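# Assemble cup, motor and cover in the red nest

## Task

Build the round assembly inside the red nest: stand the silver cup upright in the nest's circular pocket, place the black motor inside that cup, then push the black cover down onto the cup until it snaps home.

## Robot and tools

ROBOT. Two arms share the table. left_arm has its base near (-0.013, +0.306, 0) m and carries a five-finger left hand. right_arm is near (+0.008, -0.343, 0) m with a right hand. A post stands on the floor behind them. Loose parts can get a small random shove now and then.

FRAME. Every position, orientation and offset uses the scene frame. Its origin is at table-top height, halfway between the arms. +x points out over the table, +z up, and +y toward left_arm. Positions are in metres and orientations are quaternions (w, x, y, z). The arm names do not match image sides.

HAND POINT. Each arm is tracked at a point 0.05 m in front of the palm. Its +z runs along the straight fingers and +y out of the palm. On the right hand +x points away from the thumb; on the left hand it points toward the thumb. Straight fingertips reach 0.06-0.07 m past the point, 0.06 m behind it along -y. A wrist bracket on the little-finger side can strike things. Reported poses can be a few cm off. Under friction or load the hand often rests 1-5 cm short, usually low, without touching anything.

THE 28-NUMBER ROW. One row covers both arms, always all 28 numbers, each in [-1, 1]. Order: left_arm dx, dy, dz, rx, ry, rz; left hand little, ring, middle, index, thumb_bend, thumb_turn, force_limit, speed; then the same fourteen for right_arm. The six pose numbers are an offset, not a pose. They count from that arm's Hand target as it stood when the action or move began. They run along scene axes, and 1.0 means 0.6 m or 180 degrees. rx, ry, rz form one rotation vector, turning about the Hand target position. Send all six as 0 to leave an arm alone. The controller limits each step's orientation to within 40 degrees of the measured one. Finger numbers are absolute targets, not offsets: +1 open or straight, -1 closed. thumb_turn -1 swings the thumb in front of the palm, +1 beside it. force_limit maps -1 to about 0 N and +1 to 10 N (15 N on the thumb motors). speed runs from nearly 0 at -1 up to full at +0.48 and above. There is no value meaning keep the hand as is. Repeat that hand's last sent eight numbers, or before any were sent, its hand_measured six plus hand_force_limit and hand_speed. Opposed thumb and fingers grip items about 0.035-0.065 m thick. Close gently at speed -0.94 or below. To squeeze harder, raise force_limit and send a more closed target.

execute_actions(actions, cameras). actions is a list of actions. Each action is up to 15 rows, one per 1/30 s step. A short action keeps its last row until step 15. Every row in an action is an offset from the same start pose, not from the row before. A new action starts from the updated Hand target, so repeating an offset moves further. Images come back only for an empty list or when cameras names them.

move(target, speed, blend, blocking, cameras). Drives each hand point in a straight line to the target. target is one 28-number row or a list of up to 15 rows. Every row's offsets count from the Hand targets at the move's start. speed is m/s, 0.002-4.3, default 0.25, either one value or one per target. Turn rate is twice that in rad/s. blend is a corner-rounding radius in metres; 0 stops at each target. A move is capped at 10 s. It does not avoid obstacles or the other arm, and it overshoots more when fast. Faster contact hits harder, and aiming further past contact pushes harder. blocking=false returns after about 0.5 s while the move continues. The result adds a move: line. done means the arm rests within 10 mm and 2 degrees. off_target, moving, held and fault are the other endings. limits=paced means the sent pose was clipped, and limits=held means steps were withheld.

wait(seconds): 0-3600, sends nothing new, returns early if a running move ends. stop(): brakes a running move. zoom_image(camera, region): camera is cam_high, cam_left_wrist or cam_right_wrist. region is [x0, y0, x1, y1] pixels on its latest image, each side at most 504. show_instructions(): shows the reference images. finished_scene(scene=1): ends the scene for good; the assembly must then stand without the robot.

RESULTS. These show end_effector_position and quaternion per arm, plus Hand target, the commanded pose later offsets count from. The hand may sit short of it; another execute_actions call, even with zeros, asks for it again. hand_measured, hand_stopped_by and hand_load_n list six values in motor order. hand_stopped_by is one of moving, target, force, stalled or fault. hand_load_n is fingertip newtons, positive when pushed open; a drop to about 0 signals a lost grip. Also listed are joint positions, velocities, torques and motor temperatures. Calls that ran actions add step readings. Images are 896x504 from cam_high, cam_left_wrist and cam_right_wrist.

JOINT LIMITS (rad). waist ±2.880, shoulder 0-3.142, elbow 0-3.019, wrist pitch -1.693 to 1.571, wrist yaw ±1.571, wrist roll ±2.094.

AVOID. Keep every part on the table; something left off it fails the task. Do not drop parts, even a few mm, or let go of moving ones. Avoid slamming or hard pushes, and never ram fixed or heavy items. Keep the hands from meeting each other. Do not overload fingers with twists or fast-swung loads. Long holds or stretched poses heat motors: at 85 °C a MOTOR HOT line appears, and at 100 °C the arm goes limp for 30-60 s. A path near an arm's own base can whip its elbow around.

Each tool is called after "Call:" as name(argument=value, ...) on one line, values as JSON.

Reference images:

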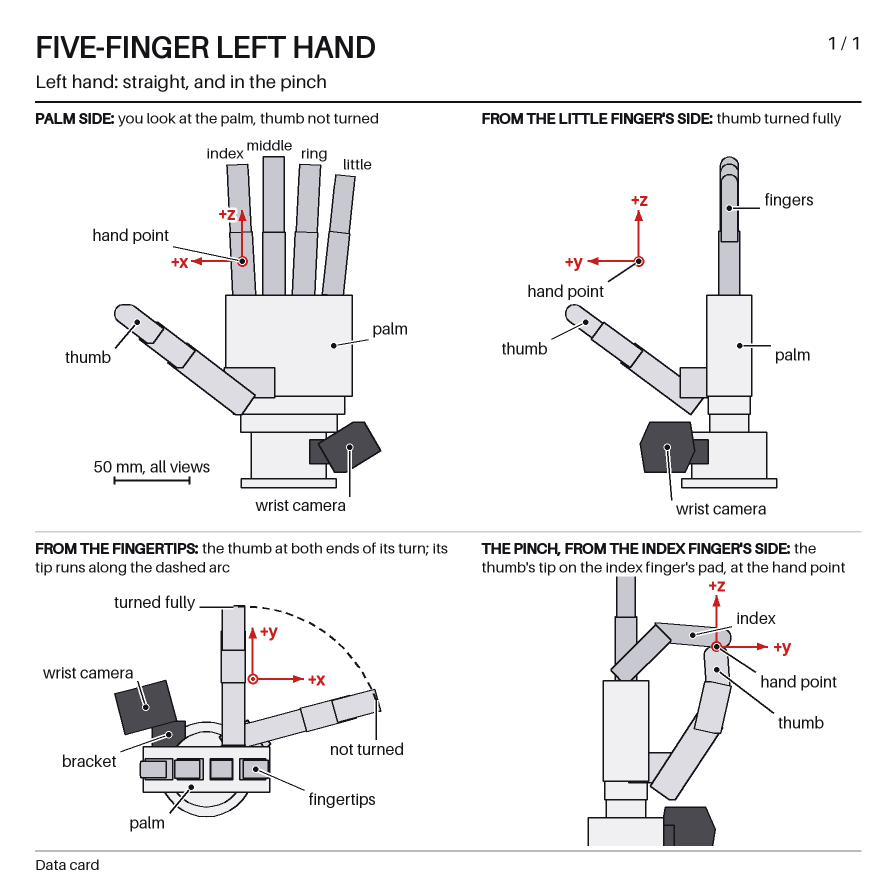

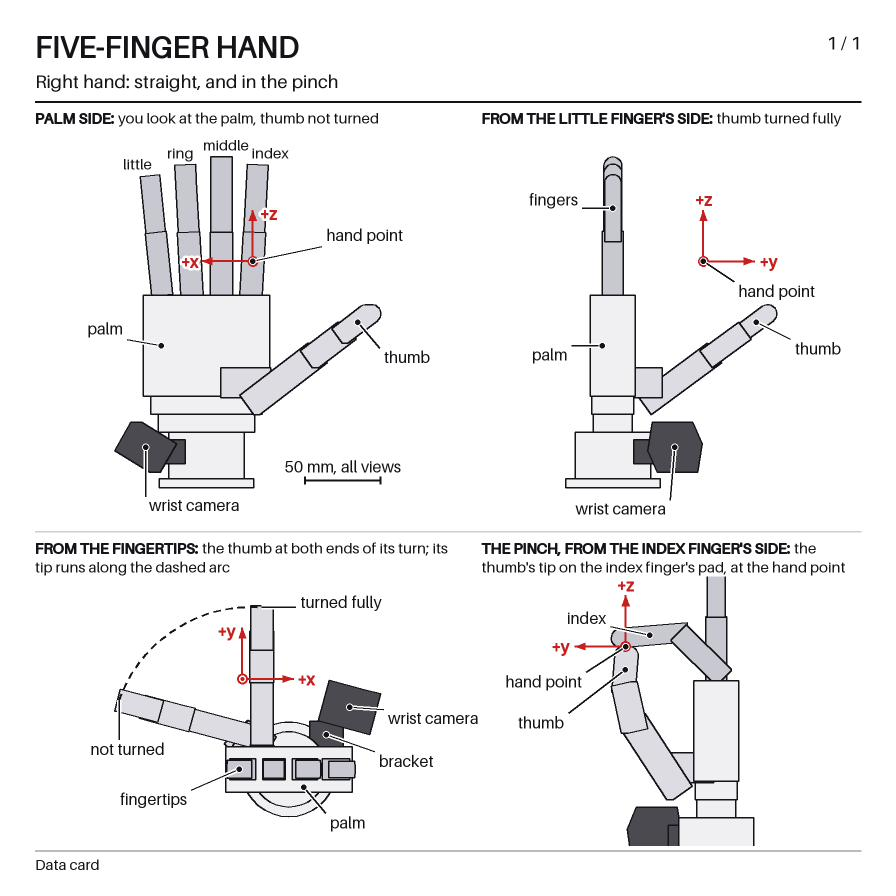

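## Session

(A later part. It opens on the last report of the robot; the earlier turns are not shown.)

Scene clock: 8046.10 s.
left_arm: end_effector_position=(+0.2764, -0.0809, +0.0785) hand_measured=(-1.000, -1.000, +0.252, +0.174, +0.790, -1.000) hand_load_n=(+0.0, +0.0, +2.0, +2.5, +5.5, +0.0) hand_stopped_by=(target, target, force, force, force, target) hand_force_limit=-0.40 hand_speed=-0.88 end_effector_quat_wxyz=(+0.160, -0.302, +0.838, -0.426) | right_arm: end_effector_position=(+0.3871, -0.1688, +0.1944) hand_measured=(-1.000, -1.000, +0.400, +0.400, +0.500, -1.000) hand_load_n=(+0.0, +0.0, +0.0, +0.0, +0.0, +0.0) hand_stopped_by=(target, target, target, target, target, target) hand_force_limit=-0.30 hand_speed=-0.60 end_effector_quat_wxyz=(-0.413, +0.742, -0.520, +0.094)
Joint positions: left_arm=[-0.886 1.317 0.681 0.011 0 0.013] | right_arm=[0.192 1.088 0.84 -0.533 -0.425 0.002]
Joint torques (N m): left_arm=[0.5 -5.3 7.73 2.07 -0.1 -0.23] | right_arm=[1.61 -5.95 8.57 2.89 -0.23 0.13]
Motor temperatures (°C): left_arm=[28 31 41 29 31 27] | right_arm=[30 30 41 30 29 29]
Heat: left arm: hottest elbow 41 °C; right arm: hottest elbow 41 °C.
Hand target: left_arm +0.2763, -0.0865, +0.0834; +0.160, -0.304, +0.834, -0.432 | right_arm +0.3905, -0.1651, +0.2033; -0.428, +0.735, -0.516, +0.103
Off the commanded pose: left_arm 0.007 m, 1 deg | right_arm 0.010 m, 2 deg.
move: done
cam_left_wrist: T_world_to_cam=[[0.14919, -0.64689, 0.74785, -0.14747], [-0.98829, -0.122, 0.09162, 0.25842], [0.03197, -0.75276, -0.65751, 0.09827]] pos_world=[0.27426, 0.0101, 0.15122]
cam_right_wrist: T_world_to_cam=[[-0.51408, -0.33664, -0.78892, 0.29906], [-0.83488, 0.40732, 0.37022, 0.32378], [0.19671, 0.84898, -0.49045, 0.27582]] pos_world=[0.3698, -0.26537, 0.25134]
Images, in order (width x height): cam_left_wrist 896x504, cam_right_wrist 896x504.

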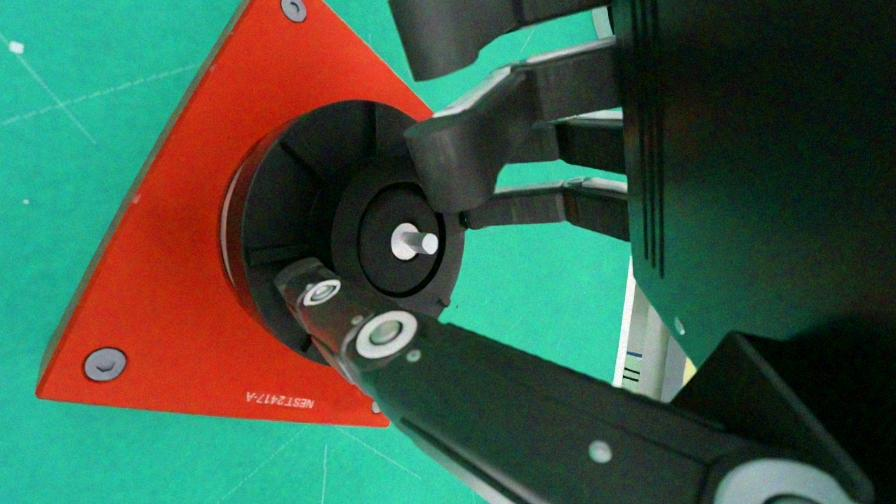

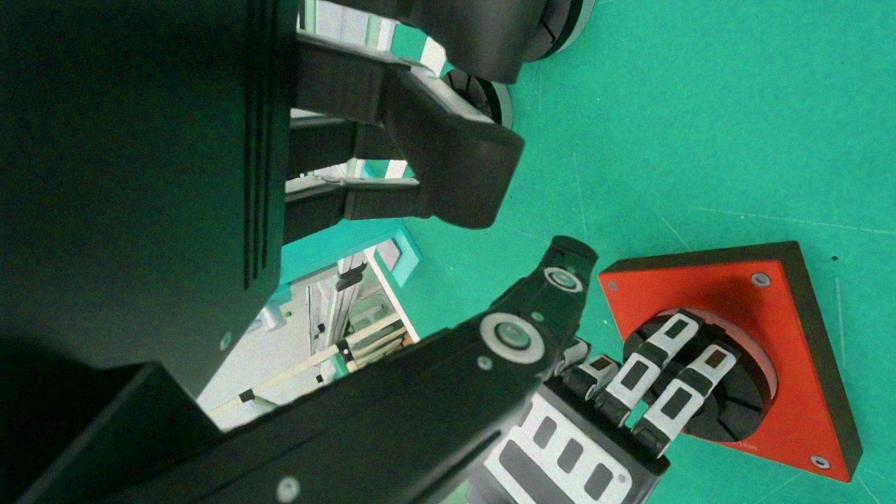

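Call:
move(target=[[0.0,0.0,0.0,0,0,0,-1,-1,0.4,0.4,0.9,-1,-0.3,-0.7,0,0,0,0,0,0,-1,-1,0.4,0.4,0.5,-1,-0.3,-0.6],[0.0062,-0.005,0.036,0,0,0,-1,-1,0.4,0.4,0.9,-1,-0.3,-0.5,0,0,0,0,0,0,-1,-1,0.4,0.4,0.5,-1,-0.3,-0.6],[0.0062,-0.005,0.036,0,0,0,-1,-1,0.12,0.12,0.8,-1,-0.3,-0.7,0,0,0,0,0,0,-1,-1,0.4,0.4,0.5,-1,-0.3,-0.6]], speed=0.05, cameras=["cam_right_wrist","cam_left_wrist"])

Call:
zoom_image(camera="cam_right_wrist", region=[580, 260, 830, 460])

Call:
zoom_image(camera="cam_left_wrist", region=[200, 80, 560, 340])

Scene clock: 8072.97 s.
left_arm: end_effector_position=(+0.2717, -0.0760, +0.0828) hand_measured=(-1.000, -1.000, +0.376, +0.120, +0.800, -1.000) hand_load_n=(+0.0, +0.0, +0.0, +0.0, +0.0, +0.0) hand_stopped_by=(target, target, force, target, target, target) hand_force_limit=-0.30 hand_speed=-0.70 end_effector_quat_wxyz=(+0.156, -0.304, +0.843, -0.415) | right_arm: end_effector_position=(+0.3871, -0.1688, +0.1944) hand_measured=(-1.000, -1.000, +0.400, +0.400, +0.500, -1.000) hand_load_n=(+0.0, +0.0, +0.0, +0.0, +0.0, +0.0) hand_stopped_by=(target, target, target, target, target, target) hand_force_limit=-0.30 hand_speed=-0.60 end_effector_quat_wxyz=(-0.413, +0.742, -0.520, +0.094)
Joint positions: left_arm=[-0.887 1.295 0.691 -0.049 -0.001 0.013] | right_arm=[0.192 1.088 0.84 -0.533 -0.425 0.002]
Joint torques (N m): left_arm=[0.97 -5.6 10.06 1.61 -0.01 -0.21] | right_arm=[1.61 -6.01 8.58 2.92 -0.23 0.13]
Heat: left arm: hottest elbow 42 °C; right arm: hottest elbow 41 °C.
Hand target: left_arm +0.2800, -0.0895, +0.1050; +0.160, -0.304, +0.834, -0.432 | right_arm +0.3905, -0.1651, +0.2033; -0.428, +0.735, -0.516, +0.103
Off the commanded pose: left_arm 0.027 m, 2 deg | right_arm 0.010 m, 2 deg.
move: off_target (left_arm); target 2's new numbers were sent with left_arm's hand 0.034 m and 3 deg from that target; target 3's new numbers were sent with left_arm's hand 0.034 m and 3 deg from that target
cam_left_wrist: T_world_to_cam=[[0.16176, -0.66294, 0.73099, -0.15003], [-0.98662, -0.12391, 0.10595, 0.2521], [0.02034, -0.73835, -0.67412, 0.11072]] pos_world=[0.27074, 0.01352, 0.1576]
cam_right_wrist: T_world_to_cam=[[-0.51408, -0.33664, -0.78892, 0.29906], [-0.83488, 0.40732, 0.37022, 0.32378], [0.19671, 0.84898, -0.49045, 0.27582]] pos_world=[0.3698, -0.26537, 0.25134]
Images, in order (width x height): cam_left_wrist 896x504, cam_right_wrist 896x504.

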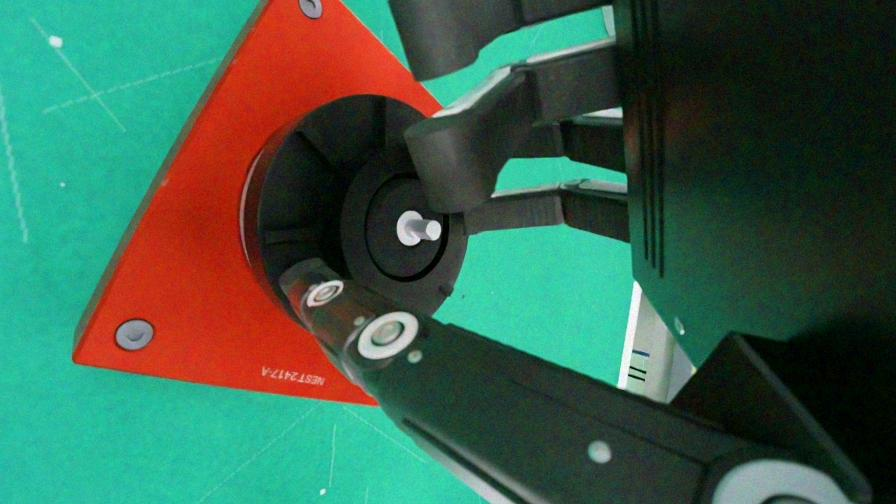

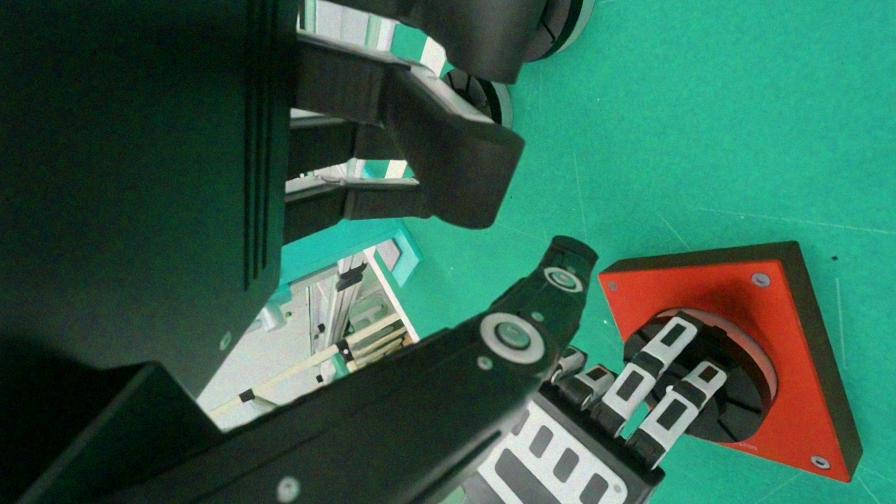

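Scaled by 2.016 from the camera's image (finer frame: 1280x720).

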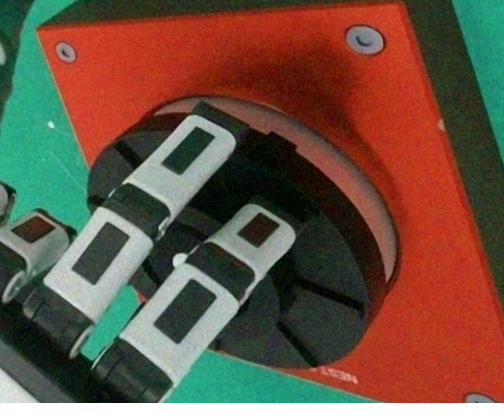

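Scaled by 1.400 from the camera's image (finer frame: 1280x720).

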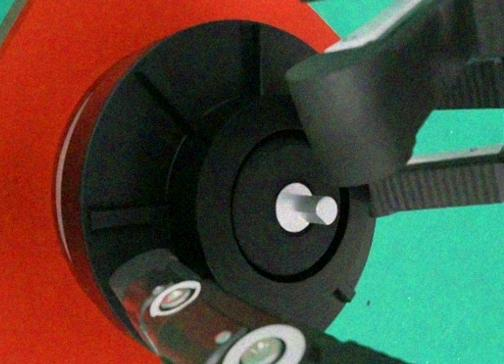

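Call:
move(target=[0.0,0.0,-0.03,0,0,0,-1,-1,0.45,0.2,0.95,-1,-0.3,-0.7,0,0,0,0,0,0,-1,-1,0.4,0.4,0.5,-1,-0.3,-0.6], speed=0.05, cameras=["cam_right_wrist","cam_left_wrist"])

Call:
zoom_image(camera="cam_right_wrist", region=[600, 290, 790, 450])

Call:
zoom_image(camera="cam_left_wrist", region=[200, 80, 560, 340])

Scene clock: 8088.33 s.
left_arm: end_effector_position=(+0.2750, -0.0804, +0.0818) hand_measured=(-1.000, -1.000, +0.450, +0.200, +0.950, -1.000) hand_load_n=(+0.0, +0.0, +0.0, +0.0, +0.0, +0.0) hand_stopped_by=(target, target, target, target, target, target) hand_force_limit=-0.30 hand_speed=-0.70 end_effector_quat_wxyz=(+0.158, -0.302, +0.840, -0.421) | right_arm: end_effector_position=(+0.3871, -0.1688, +0.1944) hand_measured=(-1.000, -1.000, +0.400, +0.400, +0.500, -1.000) hand_load_n=(+0.0, +0.0, +0.0, +0.0, +0.0, +0.0) hand_stopped_by=(target, target, target, target, target, target) hand_force_limit=-0.30 hand_speed=-0.60 end_effector_quat_wxyz=(-0.413, +0.742, -0.520, +0.094)
Joint positions: left_arm=[-0.887 1.309 0.691 -0.02 0 0.013] | right_arm=[0.192 1.088 0.84 -0.533 -0.425 0.002]
Joint torques (N m): left_arm=[0.56 -4.48 8.14 2.82 0.01 -0.2] | right_arm=[1.61 -6.01 8.55 2.92 -0.23 0.13]
Heat: left arm: hottest elbow 42 °C; right arm: hottest elbow 41 °C.
Hand target: left_arm +0.2800, -0.0895, +0.0870; +0.160, -0.304, +0.834, -0.432 | right_arm +0.3905, -0.1651, +0.2033; -0.428, +0.735, -0.516, +0.103
Off the commanded pose: left_arm 0.012 m, 1 deg | right_arm 0.010 m, 2 deg.
move: off_target (left_arm)
cam_left_wrist: T_world_to_cam=[[0.15411, -0.65405, 0.74058, -0.15063], [-0.98772, -0.12141, 0.09831, 0.25614], [0.02562, -0.74664, -0.66473, 0.10371]] pos_world=[0.27355, 0.01001, 0.15531]
cam_right_wrist: T_world_to_cam=[[-0.51408, -0.33664, -0.78892, 0.29906], [-0.83488, 0.40732, 0.37022, 0.32378], [0.19671, 0.84898, -0.49045, 0.27582]] pos_world=[0.3698, -0.26537, 0.25134]
Images, in order (width x height): cam_left_wrist 896x504, cam_right_wrist 896x504.

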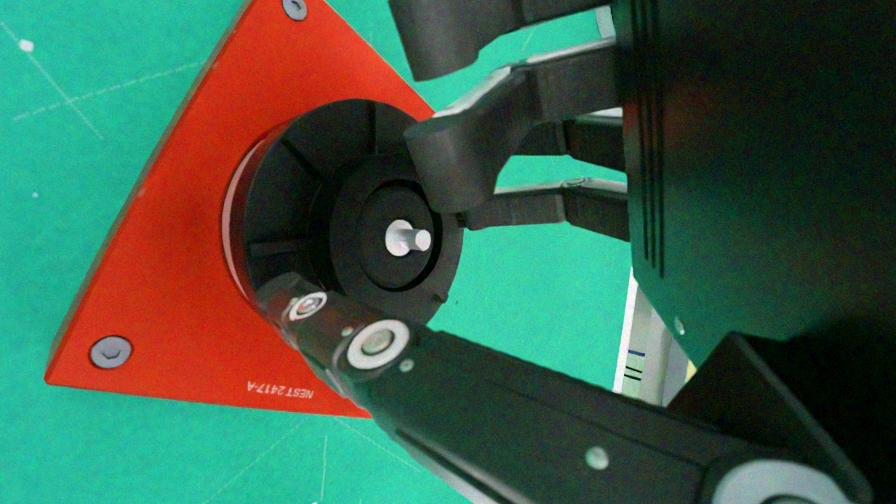

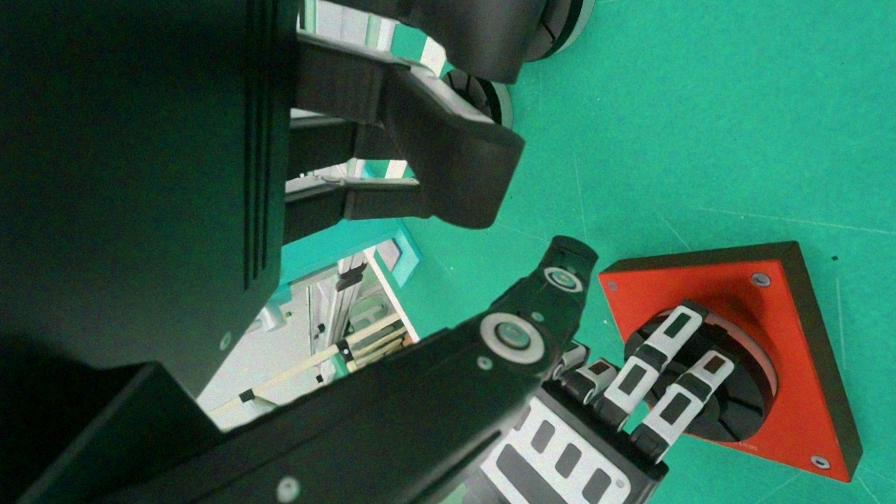

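Scaled by 2.653 from the camera's image (finer frame: 1280x720).

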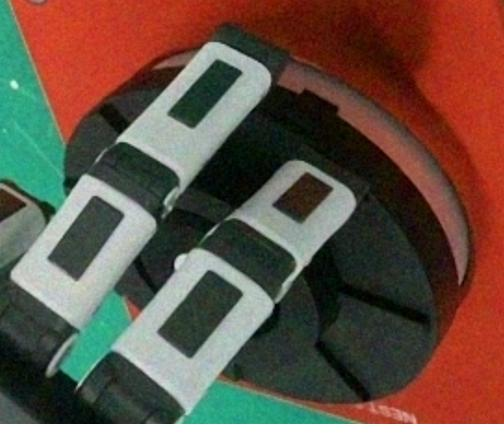

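Scaled by 1.400 from the camera's image (finer frame: 1280x720).

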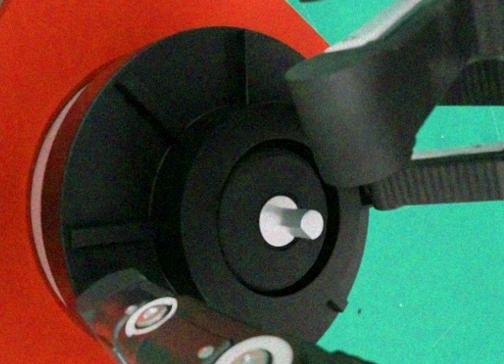

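Call:
move(target=[[0.0,0.0,0.033,0,0,0,-1,-1,0.45,0.35,0.95,-1,-0.3,-0.5,0,0,0,0,0,0,-1,-1,0.4,0.4,0.5,-1,-0.3,-0.6],[0.0,0.0,0.033,0,0,0,-1,-1,0.06,0.12,0.8,-1,-0.3,-0.5,0,0,0,0,0,0,-1,-1,0.4,0.4,0.5,-1,-0.3,-0.6]], speed=0.05, cameras=["cam_right_wrist","cam_left_wrist"])

Call:
zoom_image(camera="cam_right_wrist", region=[600, 290, 790, 450])

Call:
zoom_image(camera="cam_left_wrist", region=[200, 80, 560, 340])

Scene clock: 8098.90 s.
left_arm: end_effector_position=(+0.2777, -0.0759, +0.0890) hand_measured=(-1.000, -1.000, +0.060, +0.120, +0.800, -1.000) hand_load_n=(+0.0, +0.0, +1.0, +0.0, +0.0, +0.0) hand_stopped_by=(target, target, target, target, target, target) hand_force_limit=-0.30 hand_speed=-0.50 end_effector_quat_wxyz=(+0.161, -0.307, +0.840, -0.417) | right_arm: end_effector_position=(+0.3871, -0.1688, +0.1944) hand_measured=(-1.000, -1.000, +0.400, +0.400, +0.500, -1.000) hand_load_n=(+0.0, +0.0, +0.0, +0.0, +0.0, +0.0) hand_stopped_by=(target, target, target, target, target, target) hand_force_limit=-0.30 hand_speed=-0.60 end_effector_quat_wxyz=(-0.413, +0.742, -0.520, +0.094)
Joint positions: left_arm=[-0.879 1.291 0.702 -0.055 -0.006 0.015] | right_arm=[0.192 1.088 0.84 -0.533 -0.425 0.002]
Joint torques (N m): left_arm=[0.62 -5.48 9.58 1.58 0 -0.2] | right_arm=[1.61 -5.95 8.58 2.92 -0.24 0.13]
Heat: left arm: hottest elbow 43 °C; right arm: hottest elbow 41 °C.
Hand target: left_arm +0.2800, -0.0895, +0.1068; +0.160, -0.304, +0.834, -0.432 | right_arm +0.3905, -0.1651, +0.2033; -0.428, +0.735, -0.516, +0.103
Off the commanded pose: left_arm 0.023 m, 2 deg | right_arm 0.010 m, 2 deg.
move: off_target (left_arm); target 2's new numbers were sent with left_arm's hand 0.031 m and 3 deg from that target
cam_left_wrist: T_world_to_cam=[[0.16199, -0.65797, 0.73541, -0.1555], [-0.9862, -0.13372, 0.09759, 0.25728], [0.03413, -0.74107, -0.67056, 0.11045]] pos_world=[0.27514, 0.01394, 0.16331]
cam_right_wrist: T_world_to_cam=[[-0.51408, -0.33664, -0.78892, 0.29906], [-0.83488, 0.40732, 0.37022, 0.32378], [0.19671, 0.84898, -0.49045, 0.27582]] pos_world=[0.3698, -0.26537, 0.25134]
Images, in order (width x height): cam_left_wrist 896x504, cam_right_wrist 896x504.

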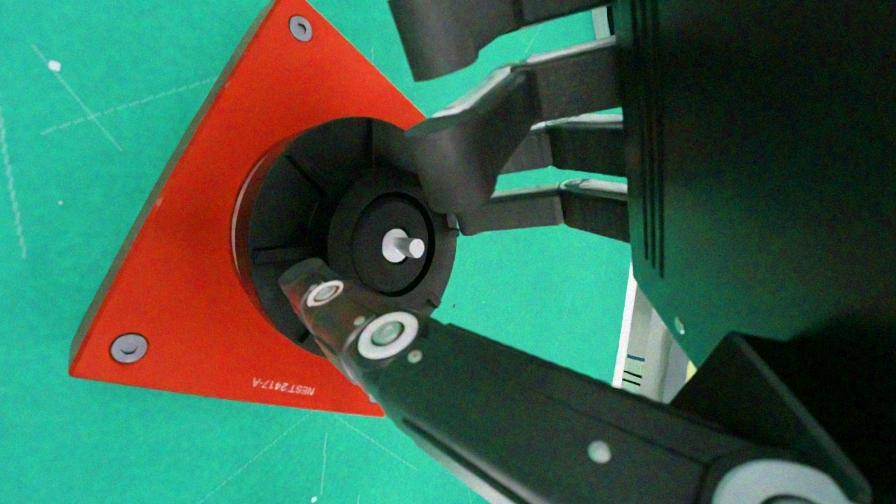

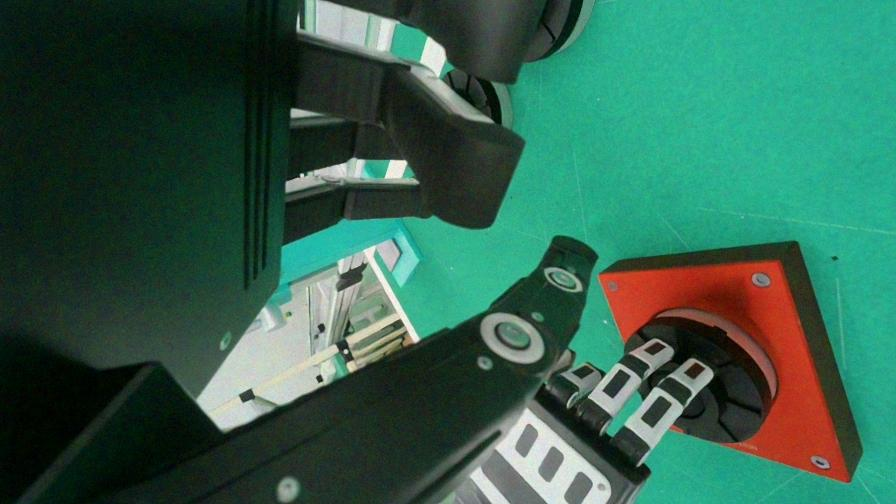

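Scaled by 2.653 from the camera's image (finer frame: 1280x720).

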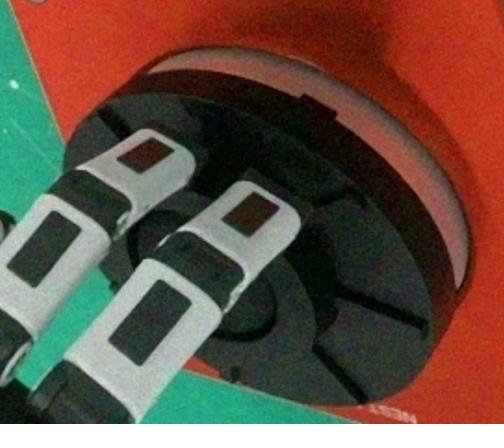

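Scaled by 1.400 from the camera's image (finer frame: 1280x720).

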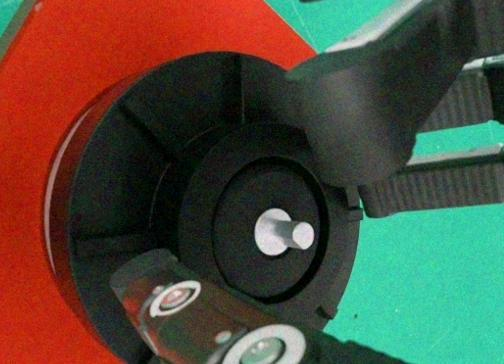

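Call:
move(target=[0.0,0.0,0.0,0,0,0,-1,-1,-0.15,-0.1,0.65,-1,-0.3,-0.88,0,0,0,0,0,0,-1,-1,0.4,0.4,0.5,-1,-0.3,-0.6], speed=0.05, cameras=["cam_right_wrist","cam_left_wrist"])

Call:
zoom_image(camera="cam_right_wrist", region=[600, 290, 790, 450])

Call:
zoom_image(camera="cam_left_wrist", region=[200, 80, 560, 340])

Scene clock: 8114.00 s.
left_arm: end_effector_position=(+0.2784, -0.0763, +0.0899) hand_measured=(-1.000, -1.000, +0.030, -0.100, +0.650, -1.000) hand_load_n=(+0.0, +0.0, +2.5, +0.0, +0.0, +0.0) hand_stopped_by=(target, target, force, target, target, target) hand_force_limit=-0.30 hand_speed=-0.88 end_effector_quat_wxyz=(+0.163, -0.304, +0.840, -0.418) | right_arm: end_effector_position=(+0.3871, -0.1688, +0.1944) hand_measured=(-1.000, -1.000, +0.400, +0.400, +0.500, -1.000) hand_load_n=(+0.0, +0.0, +0.0, +0.0, +0.0, +0.0) hand_stopped_by=(target, target, target, target, target, target) hand_force_limit=-0.30 hand_speed=-0.60 end_effector_quat_wxyz=(-0.413, +0.742, -0.520, +0.094)
Joint positions: left_arm=[-0.879 1.291 0.704 -0.053 -0.006 0.019] | right_arm=[0.192 1.088 0.84 -0.533 -0.425 0.002]
Joint torques (N m): left_arm=[0.73 -5.42 9.48 1.7 0 -0.17] | right_arm=[1.67 -6.01 8.59 2.91 -0.24 0.13]
Heat: left arm: hottest elbow 44 °C; right arm: hottest elbow 41 °C.
Hand target: left_arm +0.2800, -0.0895, +0.1068; +0.160, -0.304, +0.834, -0.432 | right_arm +0.3905, -0.1651, +0.2033; -0.428, +0.735, -0.516, +0.103
Off the commanded pose: left_arm 0.021 m, 2 deg | right_arm 0.010 m, 2 deg.
move: done
cam_left_wrist: T_world_to_cam=[[0.15669, -0.65852, 0.73607, -0.15526], [-0.98702, -0.13104, 0.09288, 0.25878], [0.03529, -0.74107, -0.6705, 0.11034]] pos_world=[0.27585, 0.01344, 0.16422]
cam_right_wrist: T_world_to_cam=[[-0.51408, -0.33664, -0.78892, 0.29906], [-0.83488, 0.40732, 0.37022, 0.32378], [0.19671, 0.84898, -0.49045, 0.27582]] pos_world=[0.3698, -0.26537, 0.25134]
Images, in order (width x height): cam_left_wrist 896x504, cam_right_wrist 896x504.

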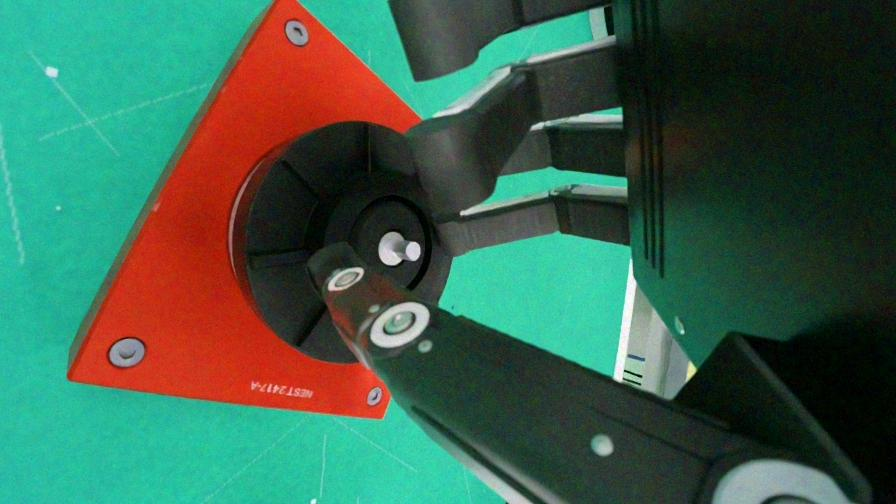

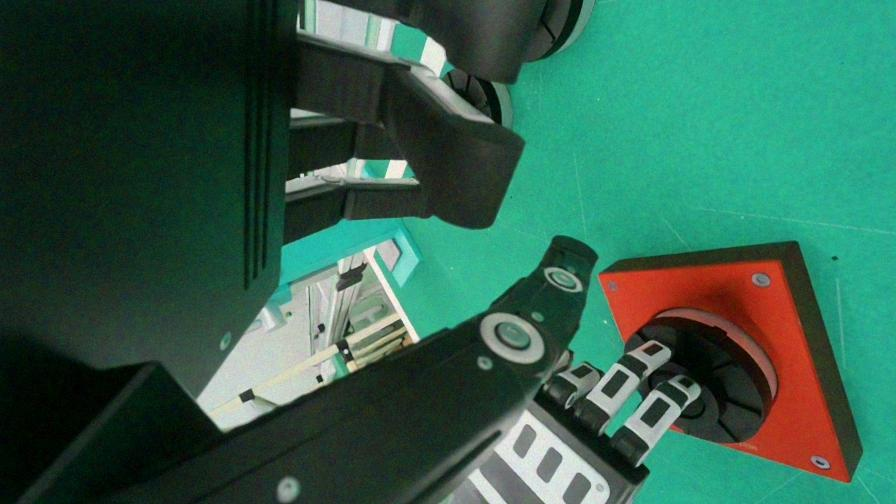

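Scaled by 2.653 from the camera's image (finer frame: 1280x720).

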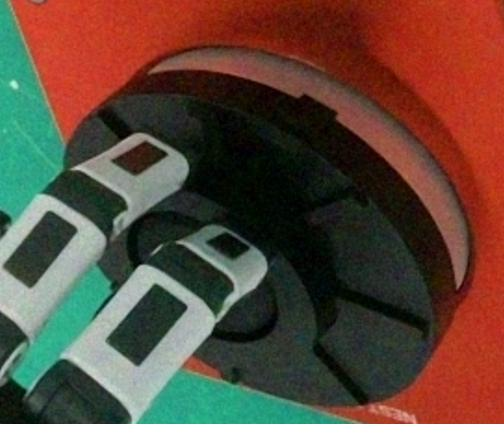

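Scaled by 1.400 from the camera's image (finer frame: 1280x720).

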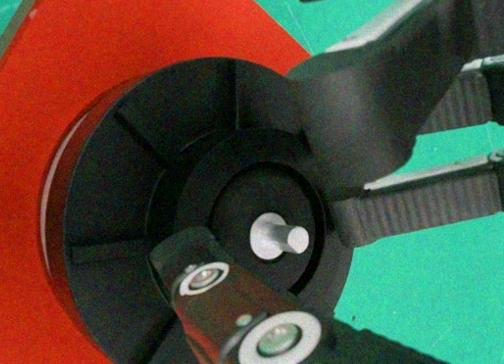

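Call:
move(target=[[0.0,0.0,0.0,0,0,0,-1,-1,0.14,0.14,0.78,-1,-0.3,-0.5,0,0,0,0,0,0,-1,-1,0.4,0.4,0.5,-1,-0.3,-0.6],[0.0,0.0,-0.0397,0,0,0,-1,-1,0.14,0.14,0.78,-1,-0.3,-0.5,0,0,0,0,0,0,-1,-1,0.4,0.4,0.5,-1,-0.3,-0.6]], speed=0.05, cameras=["cam_right_wrist","cam_left_wrist"])

Call:
zoom_image(camera="cam_right_wrist", region=[600, 290, 790, 450])

Call:
zoom_image(camera="cam_left_wrist", region=[200, 80, 560, 340])

Scene clock: 8129.60 s.
left_arm: end_effector_position=(+0.2769, -0.0827, +0.0860) hand_measured=(-1.000, -1.000, +0.140, +0.140, +0.782, -1.000) hand_load_n=(+0.0, +0.0, -0.5, +0.0, +4.0, +0.0) hand_stopped_by=(target, target, target, target, target, target) hand_force_limit=-0.30 hand_speed=-0.50 end_effector_quat_wxyz=(+0.159, -0.302, +0.839, -0.425) | right_arm: end_effector_position=(+0.3871, -0.1688, +0.1944) hand_measured=(-1.000, -1.000, +0.400, +0.400, +0.500, -1.000) hand_load_n=(+0.0, +0.0, +0.0, +0.0, +0.0, +0.0) hand_stopped_by=(target, target, target, target, target, target) hand_force_limit=-0.30 hand_speed=-0.60 end_effector_quat_wxyz=(-0.413, +0.742, -0.520, +0.094)
Joint positions: left_arm=[-0.887 1.308 0.699 -0.021 0 0.013] | right_arm=[0.192 1.088 0.84 -0.533 -0.425 0.002]
Joint torques (N m): left_arm=[0.38 -3.9 7.24 3.4 0.01 -0.2] | right_arm=[1.61 -6.01 8.58 2.93 -0.24 0.13]
Heat: left arm: hottest elbow 44 °C; right arm: hottest elbow 41 °C.
Hand target: left_arm +0.2800, -0.0895, +0.0830; +0.160, -0.304, +0.834, -0.432 | right_arm +0.3905, -0.1651, +0.2033; -0.428, +0.735, -0.516, +0.103
Off the commanded pose: left_arm 0.008 m, 1 deg | right_arm 0.010 m, 2 deg.
move: done
cam_left_wrist: T_world_to_cam=[[0.15044, -0.64974, 0.74512, -0.15454], [-0.9882, -0.12083, 0.09416, 0.25783], [0.02886, -0.75049, -0.66025, 0.10321]] pos_world=[0.27506, 0.0082, 0.15902]
cam_right_wrist: T_world_to_cam=[[-0.51408, -0.33664, -0.78892, 0.29906], [-0.83488, 0.40732, 0.37022, 0.32378], [0.19671, 0.84898, -0.49045, 0.27582]] pos_world=[0.3698, -0.26537, 0.25134]
Images, in order (width x height): cam_left_wrist 896x504, cam_right_wrist 896x504.

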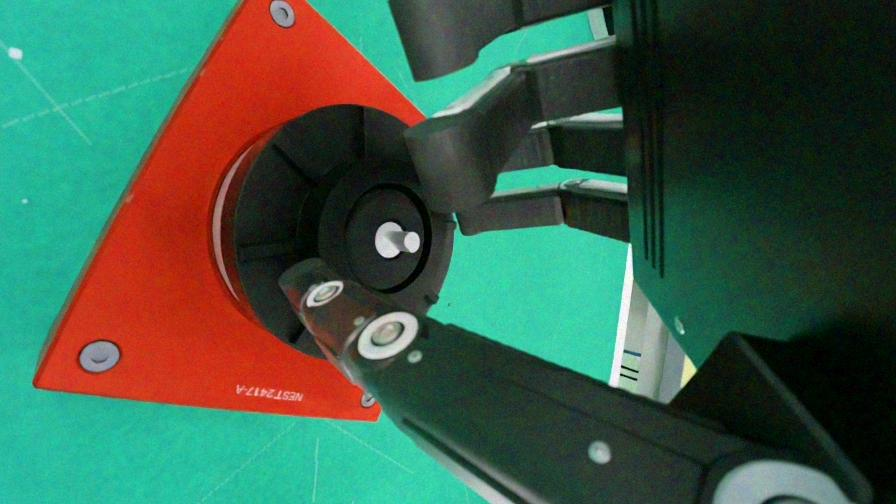

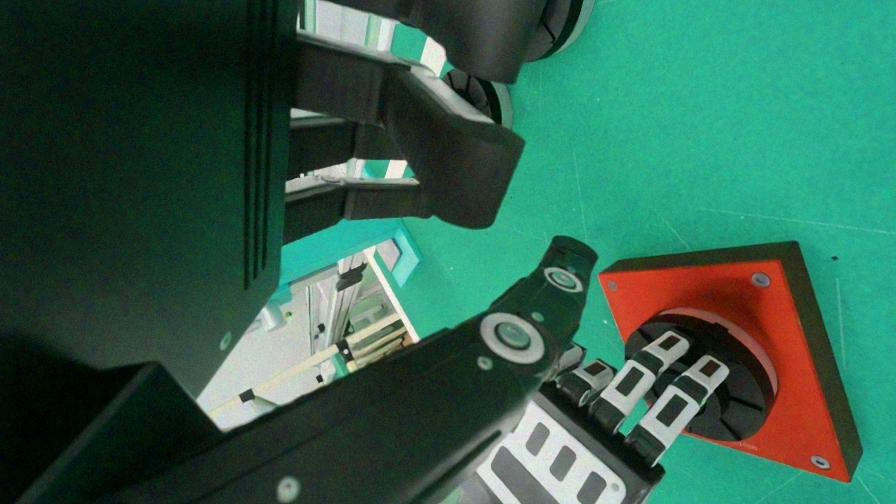

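Scaled by 2.653 from the camera's image (finer frame: 1280x720).

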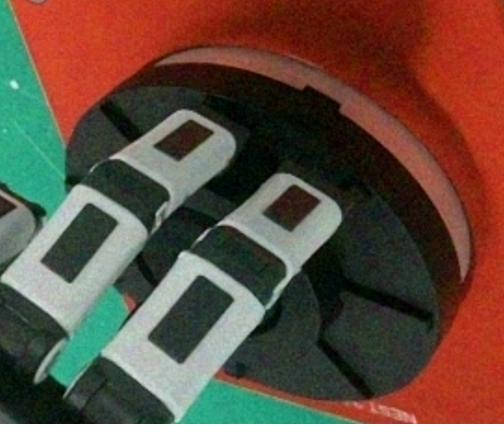

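Scaled by 1.400 from the camera's image (finer frame: 1280x720).

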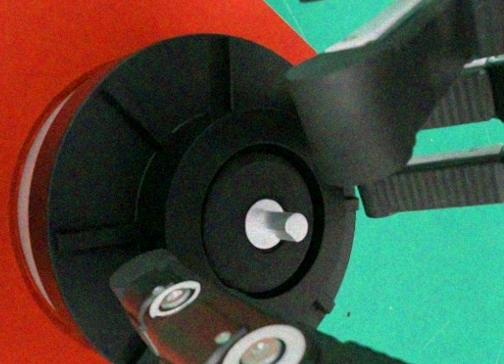

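Call:
move(target=[[0.0,0.0,0.0,0,0,0,-1,-1,0.14,0.14,0.88,-1,-0.3,-0.5,0,0,0,0,0,0,-1,-1,0.4,0.4,0.5,-1,-0.3,-0.6],[-0.002,0.0027,-0.005,0,0,0,-1,-1,0.14,0.14,0.88,-1,-0.3,-0.5,0,0,0,0,0,0,-1,-1,0.4,0.4,0.5,-1,-0.3,-0.6]], speed=0.05, cameras=["cam_right_wrist","cam_left_wrist"])

Call:
zoom_image(camera="cam_right_wrist", region=[600, 290, 790, 450])

Call:
zoom_image(camera="cam_left_wrist", region=[200, 80, 560, 340])

Scene clock: 8145.50 s.
left_arm: end_effector_position=(+0.2792, -0.0853, +0.0861) hand_measured=(-1.000, -1.000, +0.140, +0.140, +0.880, -1.000) hand_load_n=(+0.0, +0.0, -2.0, +0.0, +0.0, +0.0) hand_stopped_by=(target, target, target, target, target, target) hand_force_limit=-0.30 hand_speed=-0.50 end_effector_quat_wxyz=(+0.161, -0.300, +0.835, -0.431) | right_arm: end_effector_position=(+0.3871, -0.1688, +0.1944) hand_measured=(-1.000, -1.000, +0.400, +0.400, +0.500, -1.000) hand_load_n=(+0.0, +0.0, +0.0, +0.0, +0.0, +0.0) hand_stopped_by=(target, target, target, target, target, target) hand_force_limit=-0.30 hand_speed=-0.60 end_effector_quat_wxyz=(-0.413, +0.742, -0.520, +0.094)
Joint positions: left_arm=[-0.887 1.314 0.696 0.003 0 0.013] | right_arm=[0.192 1.088 0.84 -0.533 -0.425 0.002]
Joint torques (N m): left_arm=[0.79 -4.31 6.84 2.76 0.01 -0.19] | right_arm=[1.55 -6.01 8.57 2.92 -0.24 0.13]
Heat: left arm: hottest elbow 43 °C; right arm: hottest elbow 41 °C.
Hand target: left_arm +0.2788, -0.0879, +0.0800; +0.160, -0.304, +0.834, -0.432 | right_arm +0.3905, -0.1651, +0.2033; -0.428, +0.735, -0.516, +0.103
Off the commanded pose: left_arm 0.007 m, 1 deg | right_arm 0.010 m, 2 deg.
move: done
cam_left_wrist: T_world_to_cam=[[0.14299, -0.64099, 0.75412, -0.15464], [-0.98909, -0.11983, 0.08569, 0.26087], [0.03544, -0.75814, -0.65113, 0.09794]] pos_world=[0.27666, 0.00639, 0.15803]
cam_right_wrist: T_world_to_cam=[[-0.51408, -0.33664, -0.78892, 0.29906], [-0.83488, 0.40732, 0.37022, 0.32378], [0.19671, 0.84898, -0.49045, 0.27582]] pos_world=[0.3698, -0.26537, 0.25134]
Images, in order (width x height): cam_left_wrist 896x504, cam_right_wrist 896x504.

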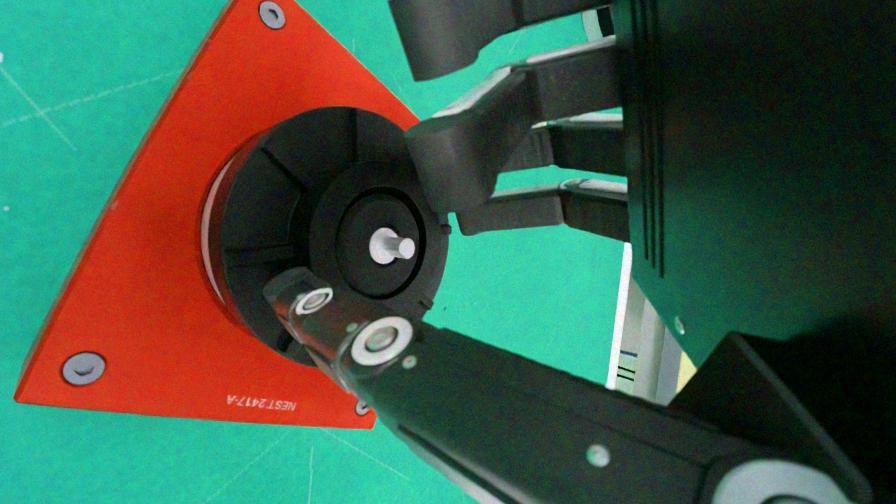

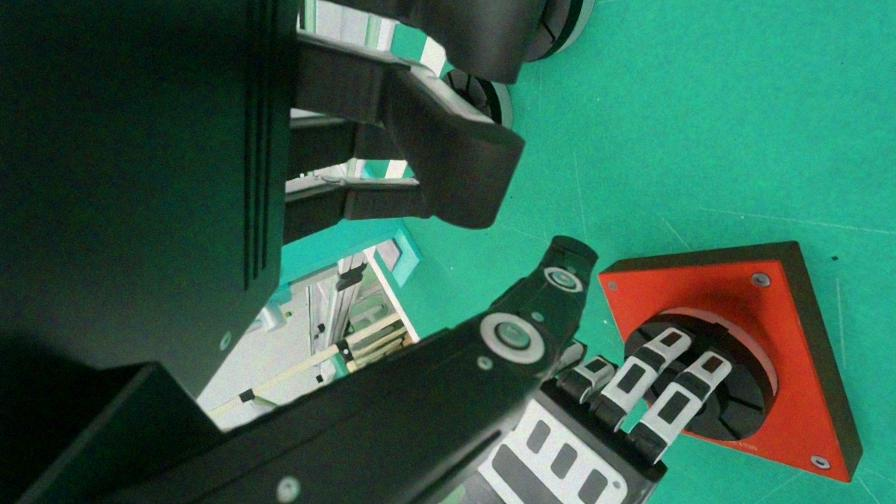

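Scaled by 2.653 from the camera's image (finer frame: 1280x720).

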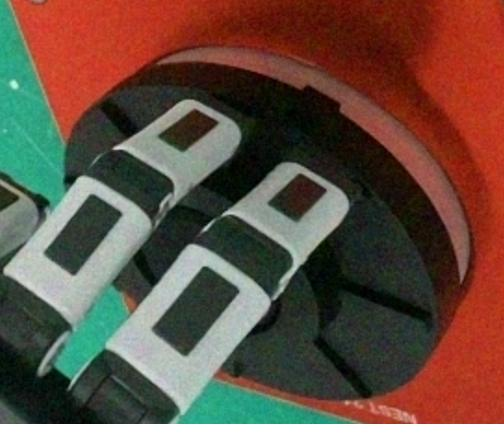

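Scaled by 1.400 from the camera's image (finer frame: 1280x720).

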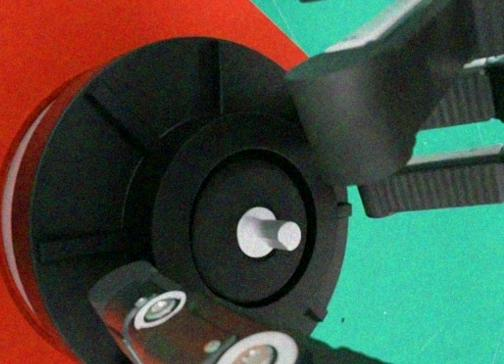

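Call:
move(target=[[0.0,0.0,0.05,0,0,0,-1,-1,0.14,0.14,0.88,-1,-0.3,-0.5,0,0,0,0,0,0,-1,-1,0.4,0.4,0.5,-1,-0.3,-0.6],[0.003,-0.0043,0.05,-0.031,-0.0236,0,-1,-1,0.14,0.14,0.83,-1,-0.3,-0.5,0,0,0,0,0,0,-1,-1,0.4,0.4,0.5,-1,-0.3,-0.6]], speed=0.06, blend=[0.005,0], cameras=["cam_right_wrist","cam_left_wrist"])

Call:
zoom_image(camera="cam_right_wrist", region=[600, 290, 790, 450])

Call:
zoom_image(camera="cam_left_wrist", region=[200, 80, 560, 340])

Scene clock: 8180.33 s.
left_arm: end_effector_position=(+0.2783, -0.0843, +0.0966) hand_measured=(-1.000, -1.000, +0.140, +0.140, +0.830, -1.000) hand_load_n=(+0.0, +0.0, +0.0, +0.0, +0.0, +0.0) hand_stopped_by=(target, target, target, target, target, target) hand_force_limit=-0.30 hand_speed=-0.50 end_effector_quat_wxyz=(+0.174, -0.294, +0.818, -0.464) | right_arm: end_effector_position=(+0.3871, -0.1688, +0.1944) hand_measured=(-1.000, -1.000, +0.400, +0.400, +0.500, -1.000) hand_load_n=(+0.0, +0.0, +0.0, +0.0, +0.0, +0.0) hand_stopped_by=(target, target, target, target, target, target) hand_force_limit=-0.30 hand_speed=-0.60 end_effector_quat_wxyz=(-0.413, +0.742, -0.520, +0.094)
Joint positions: left_arm=[-0.887 1.275 0.647 0.094 0 0.013] | right_arm=[0.192 1.088 0.84 -0.533 -0.425 0.002]
Joint torques (N m): left_arm=[1.08 -5.95 7.27 3.1 0.1 -0.25] | right_arm=[1.61 -6.07 8.58 2.92 -0.24 0.13]
Heat: left arm: hottest elbow 43 °C; right arm: hottest elbow 41 °C.
Hand target: left_arm +0.2806, -0.0905, +0.1100; +0.175, -0.295, +0.805, -0.483 | right_arm +0.3905, -0.1651, +0.2033; -0.428, +0.735, -0.516, +0.103
Off the commanded pose: left_arm 0.015 m, 3 deg | right_arm 0.010 m, 2 deg.
move: off_target (left_arm); target 2's new numbers were sent with left_arm's hand 0.015 m and 3 deg from that target
cam_left_wrist: T_world_to_cam=[[0.10293, -0.59378, 0.79802, -0.15088], [-0.99238, -0.11594, 0.04173, 0.2647], [0.06774, -0.79624, -0.60118, 0.08859]] pos_world=[0.27221, 0.01164, 0.16262]
cam_right_wrist: T_world_to_cam=[[-0.51408, -0.33664, -0.78892, 0.29906], [-0.83488, 0.40732, 0.37022, 0.32378], [0.19671, 0.84898, -0.49045, 0.27582]] pos_world=[0.3698, -0.26537, 0.25134]
Images, in order (width x height): cam_left_wrist 896x504, cam_right_wrist 896x504.

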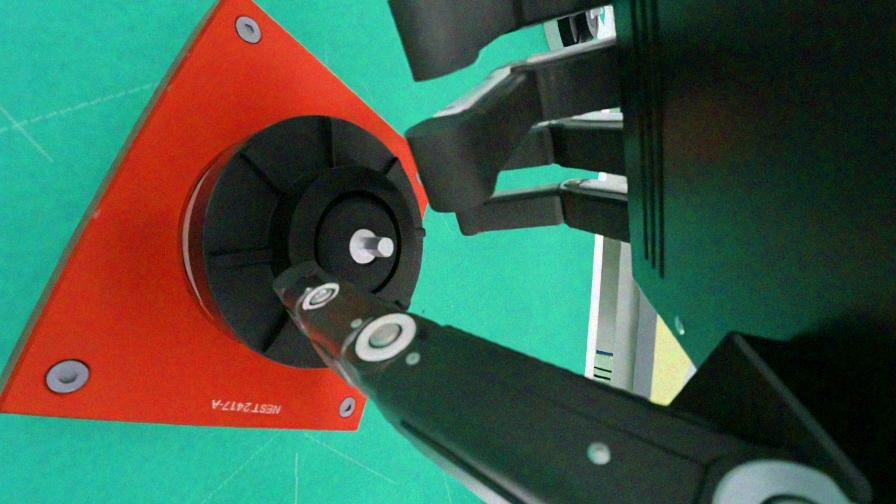

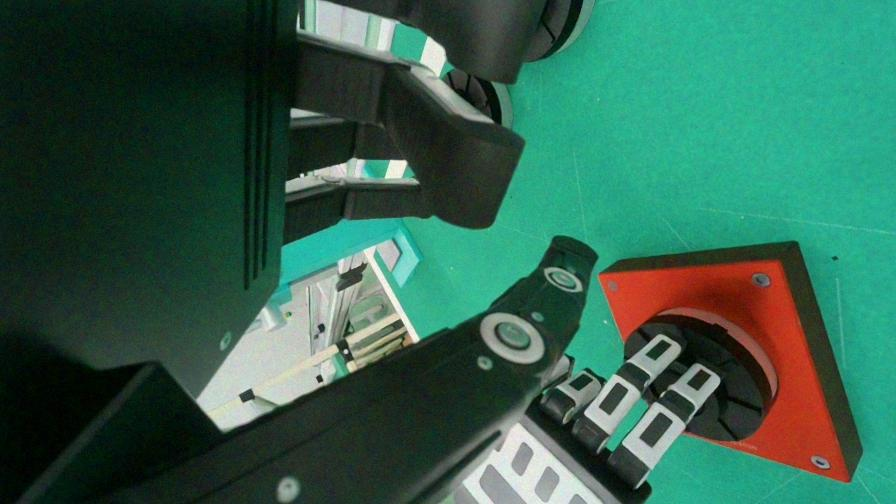

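Scaled by 2.653 from the camera's image (finer frame: 1280x720).

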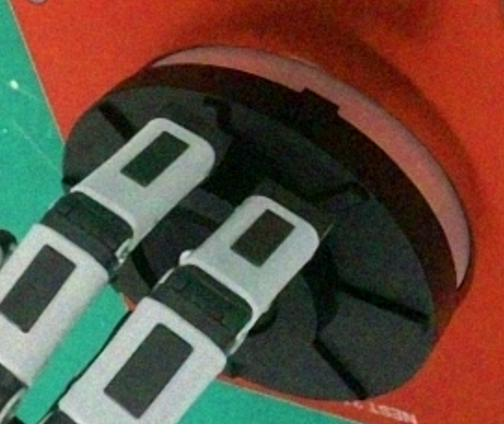

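Scaled by 1.400 from the camera's image (finer frame: 1280x720).

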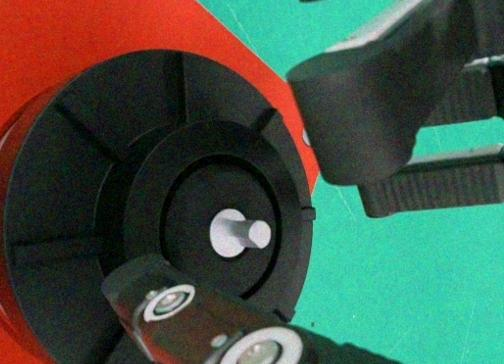

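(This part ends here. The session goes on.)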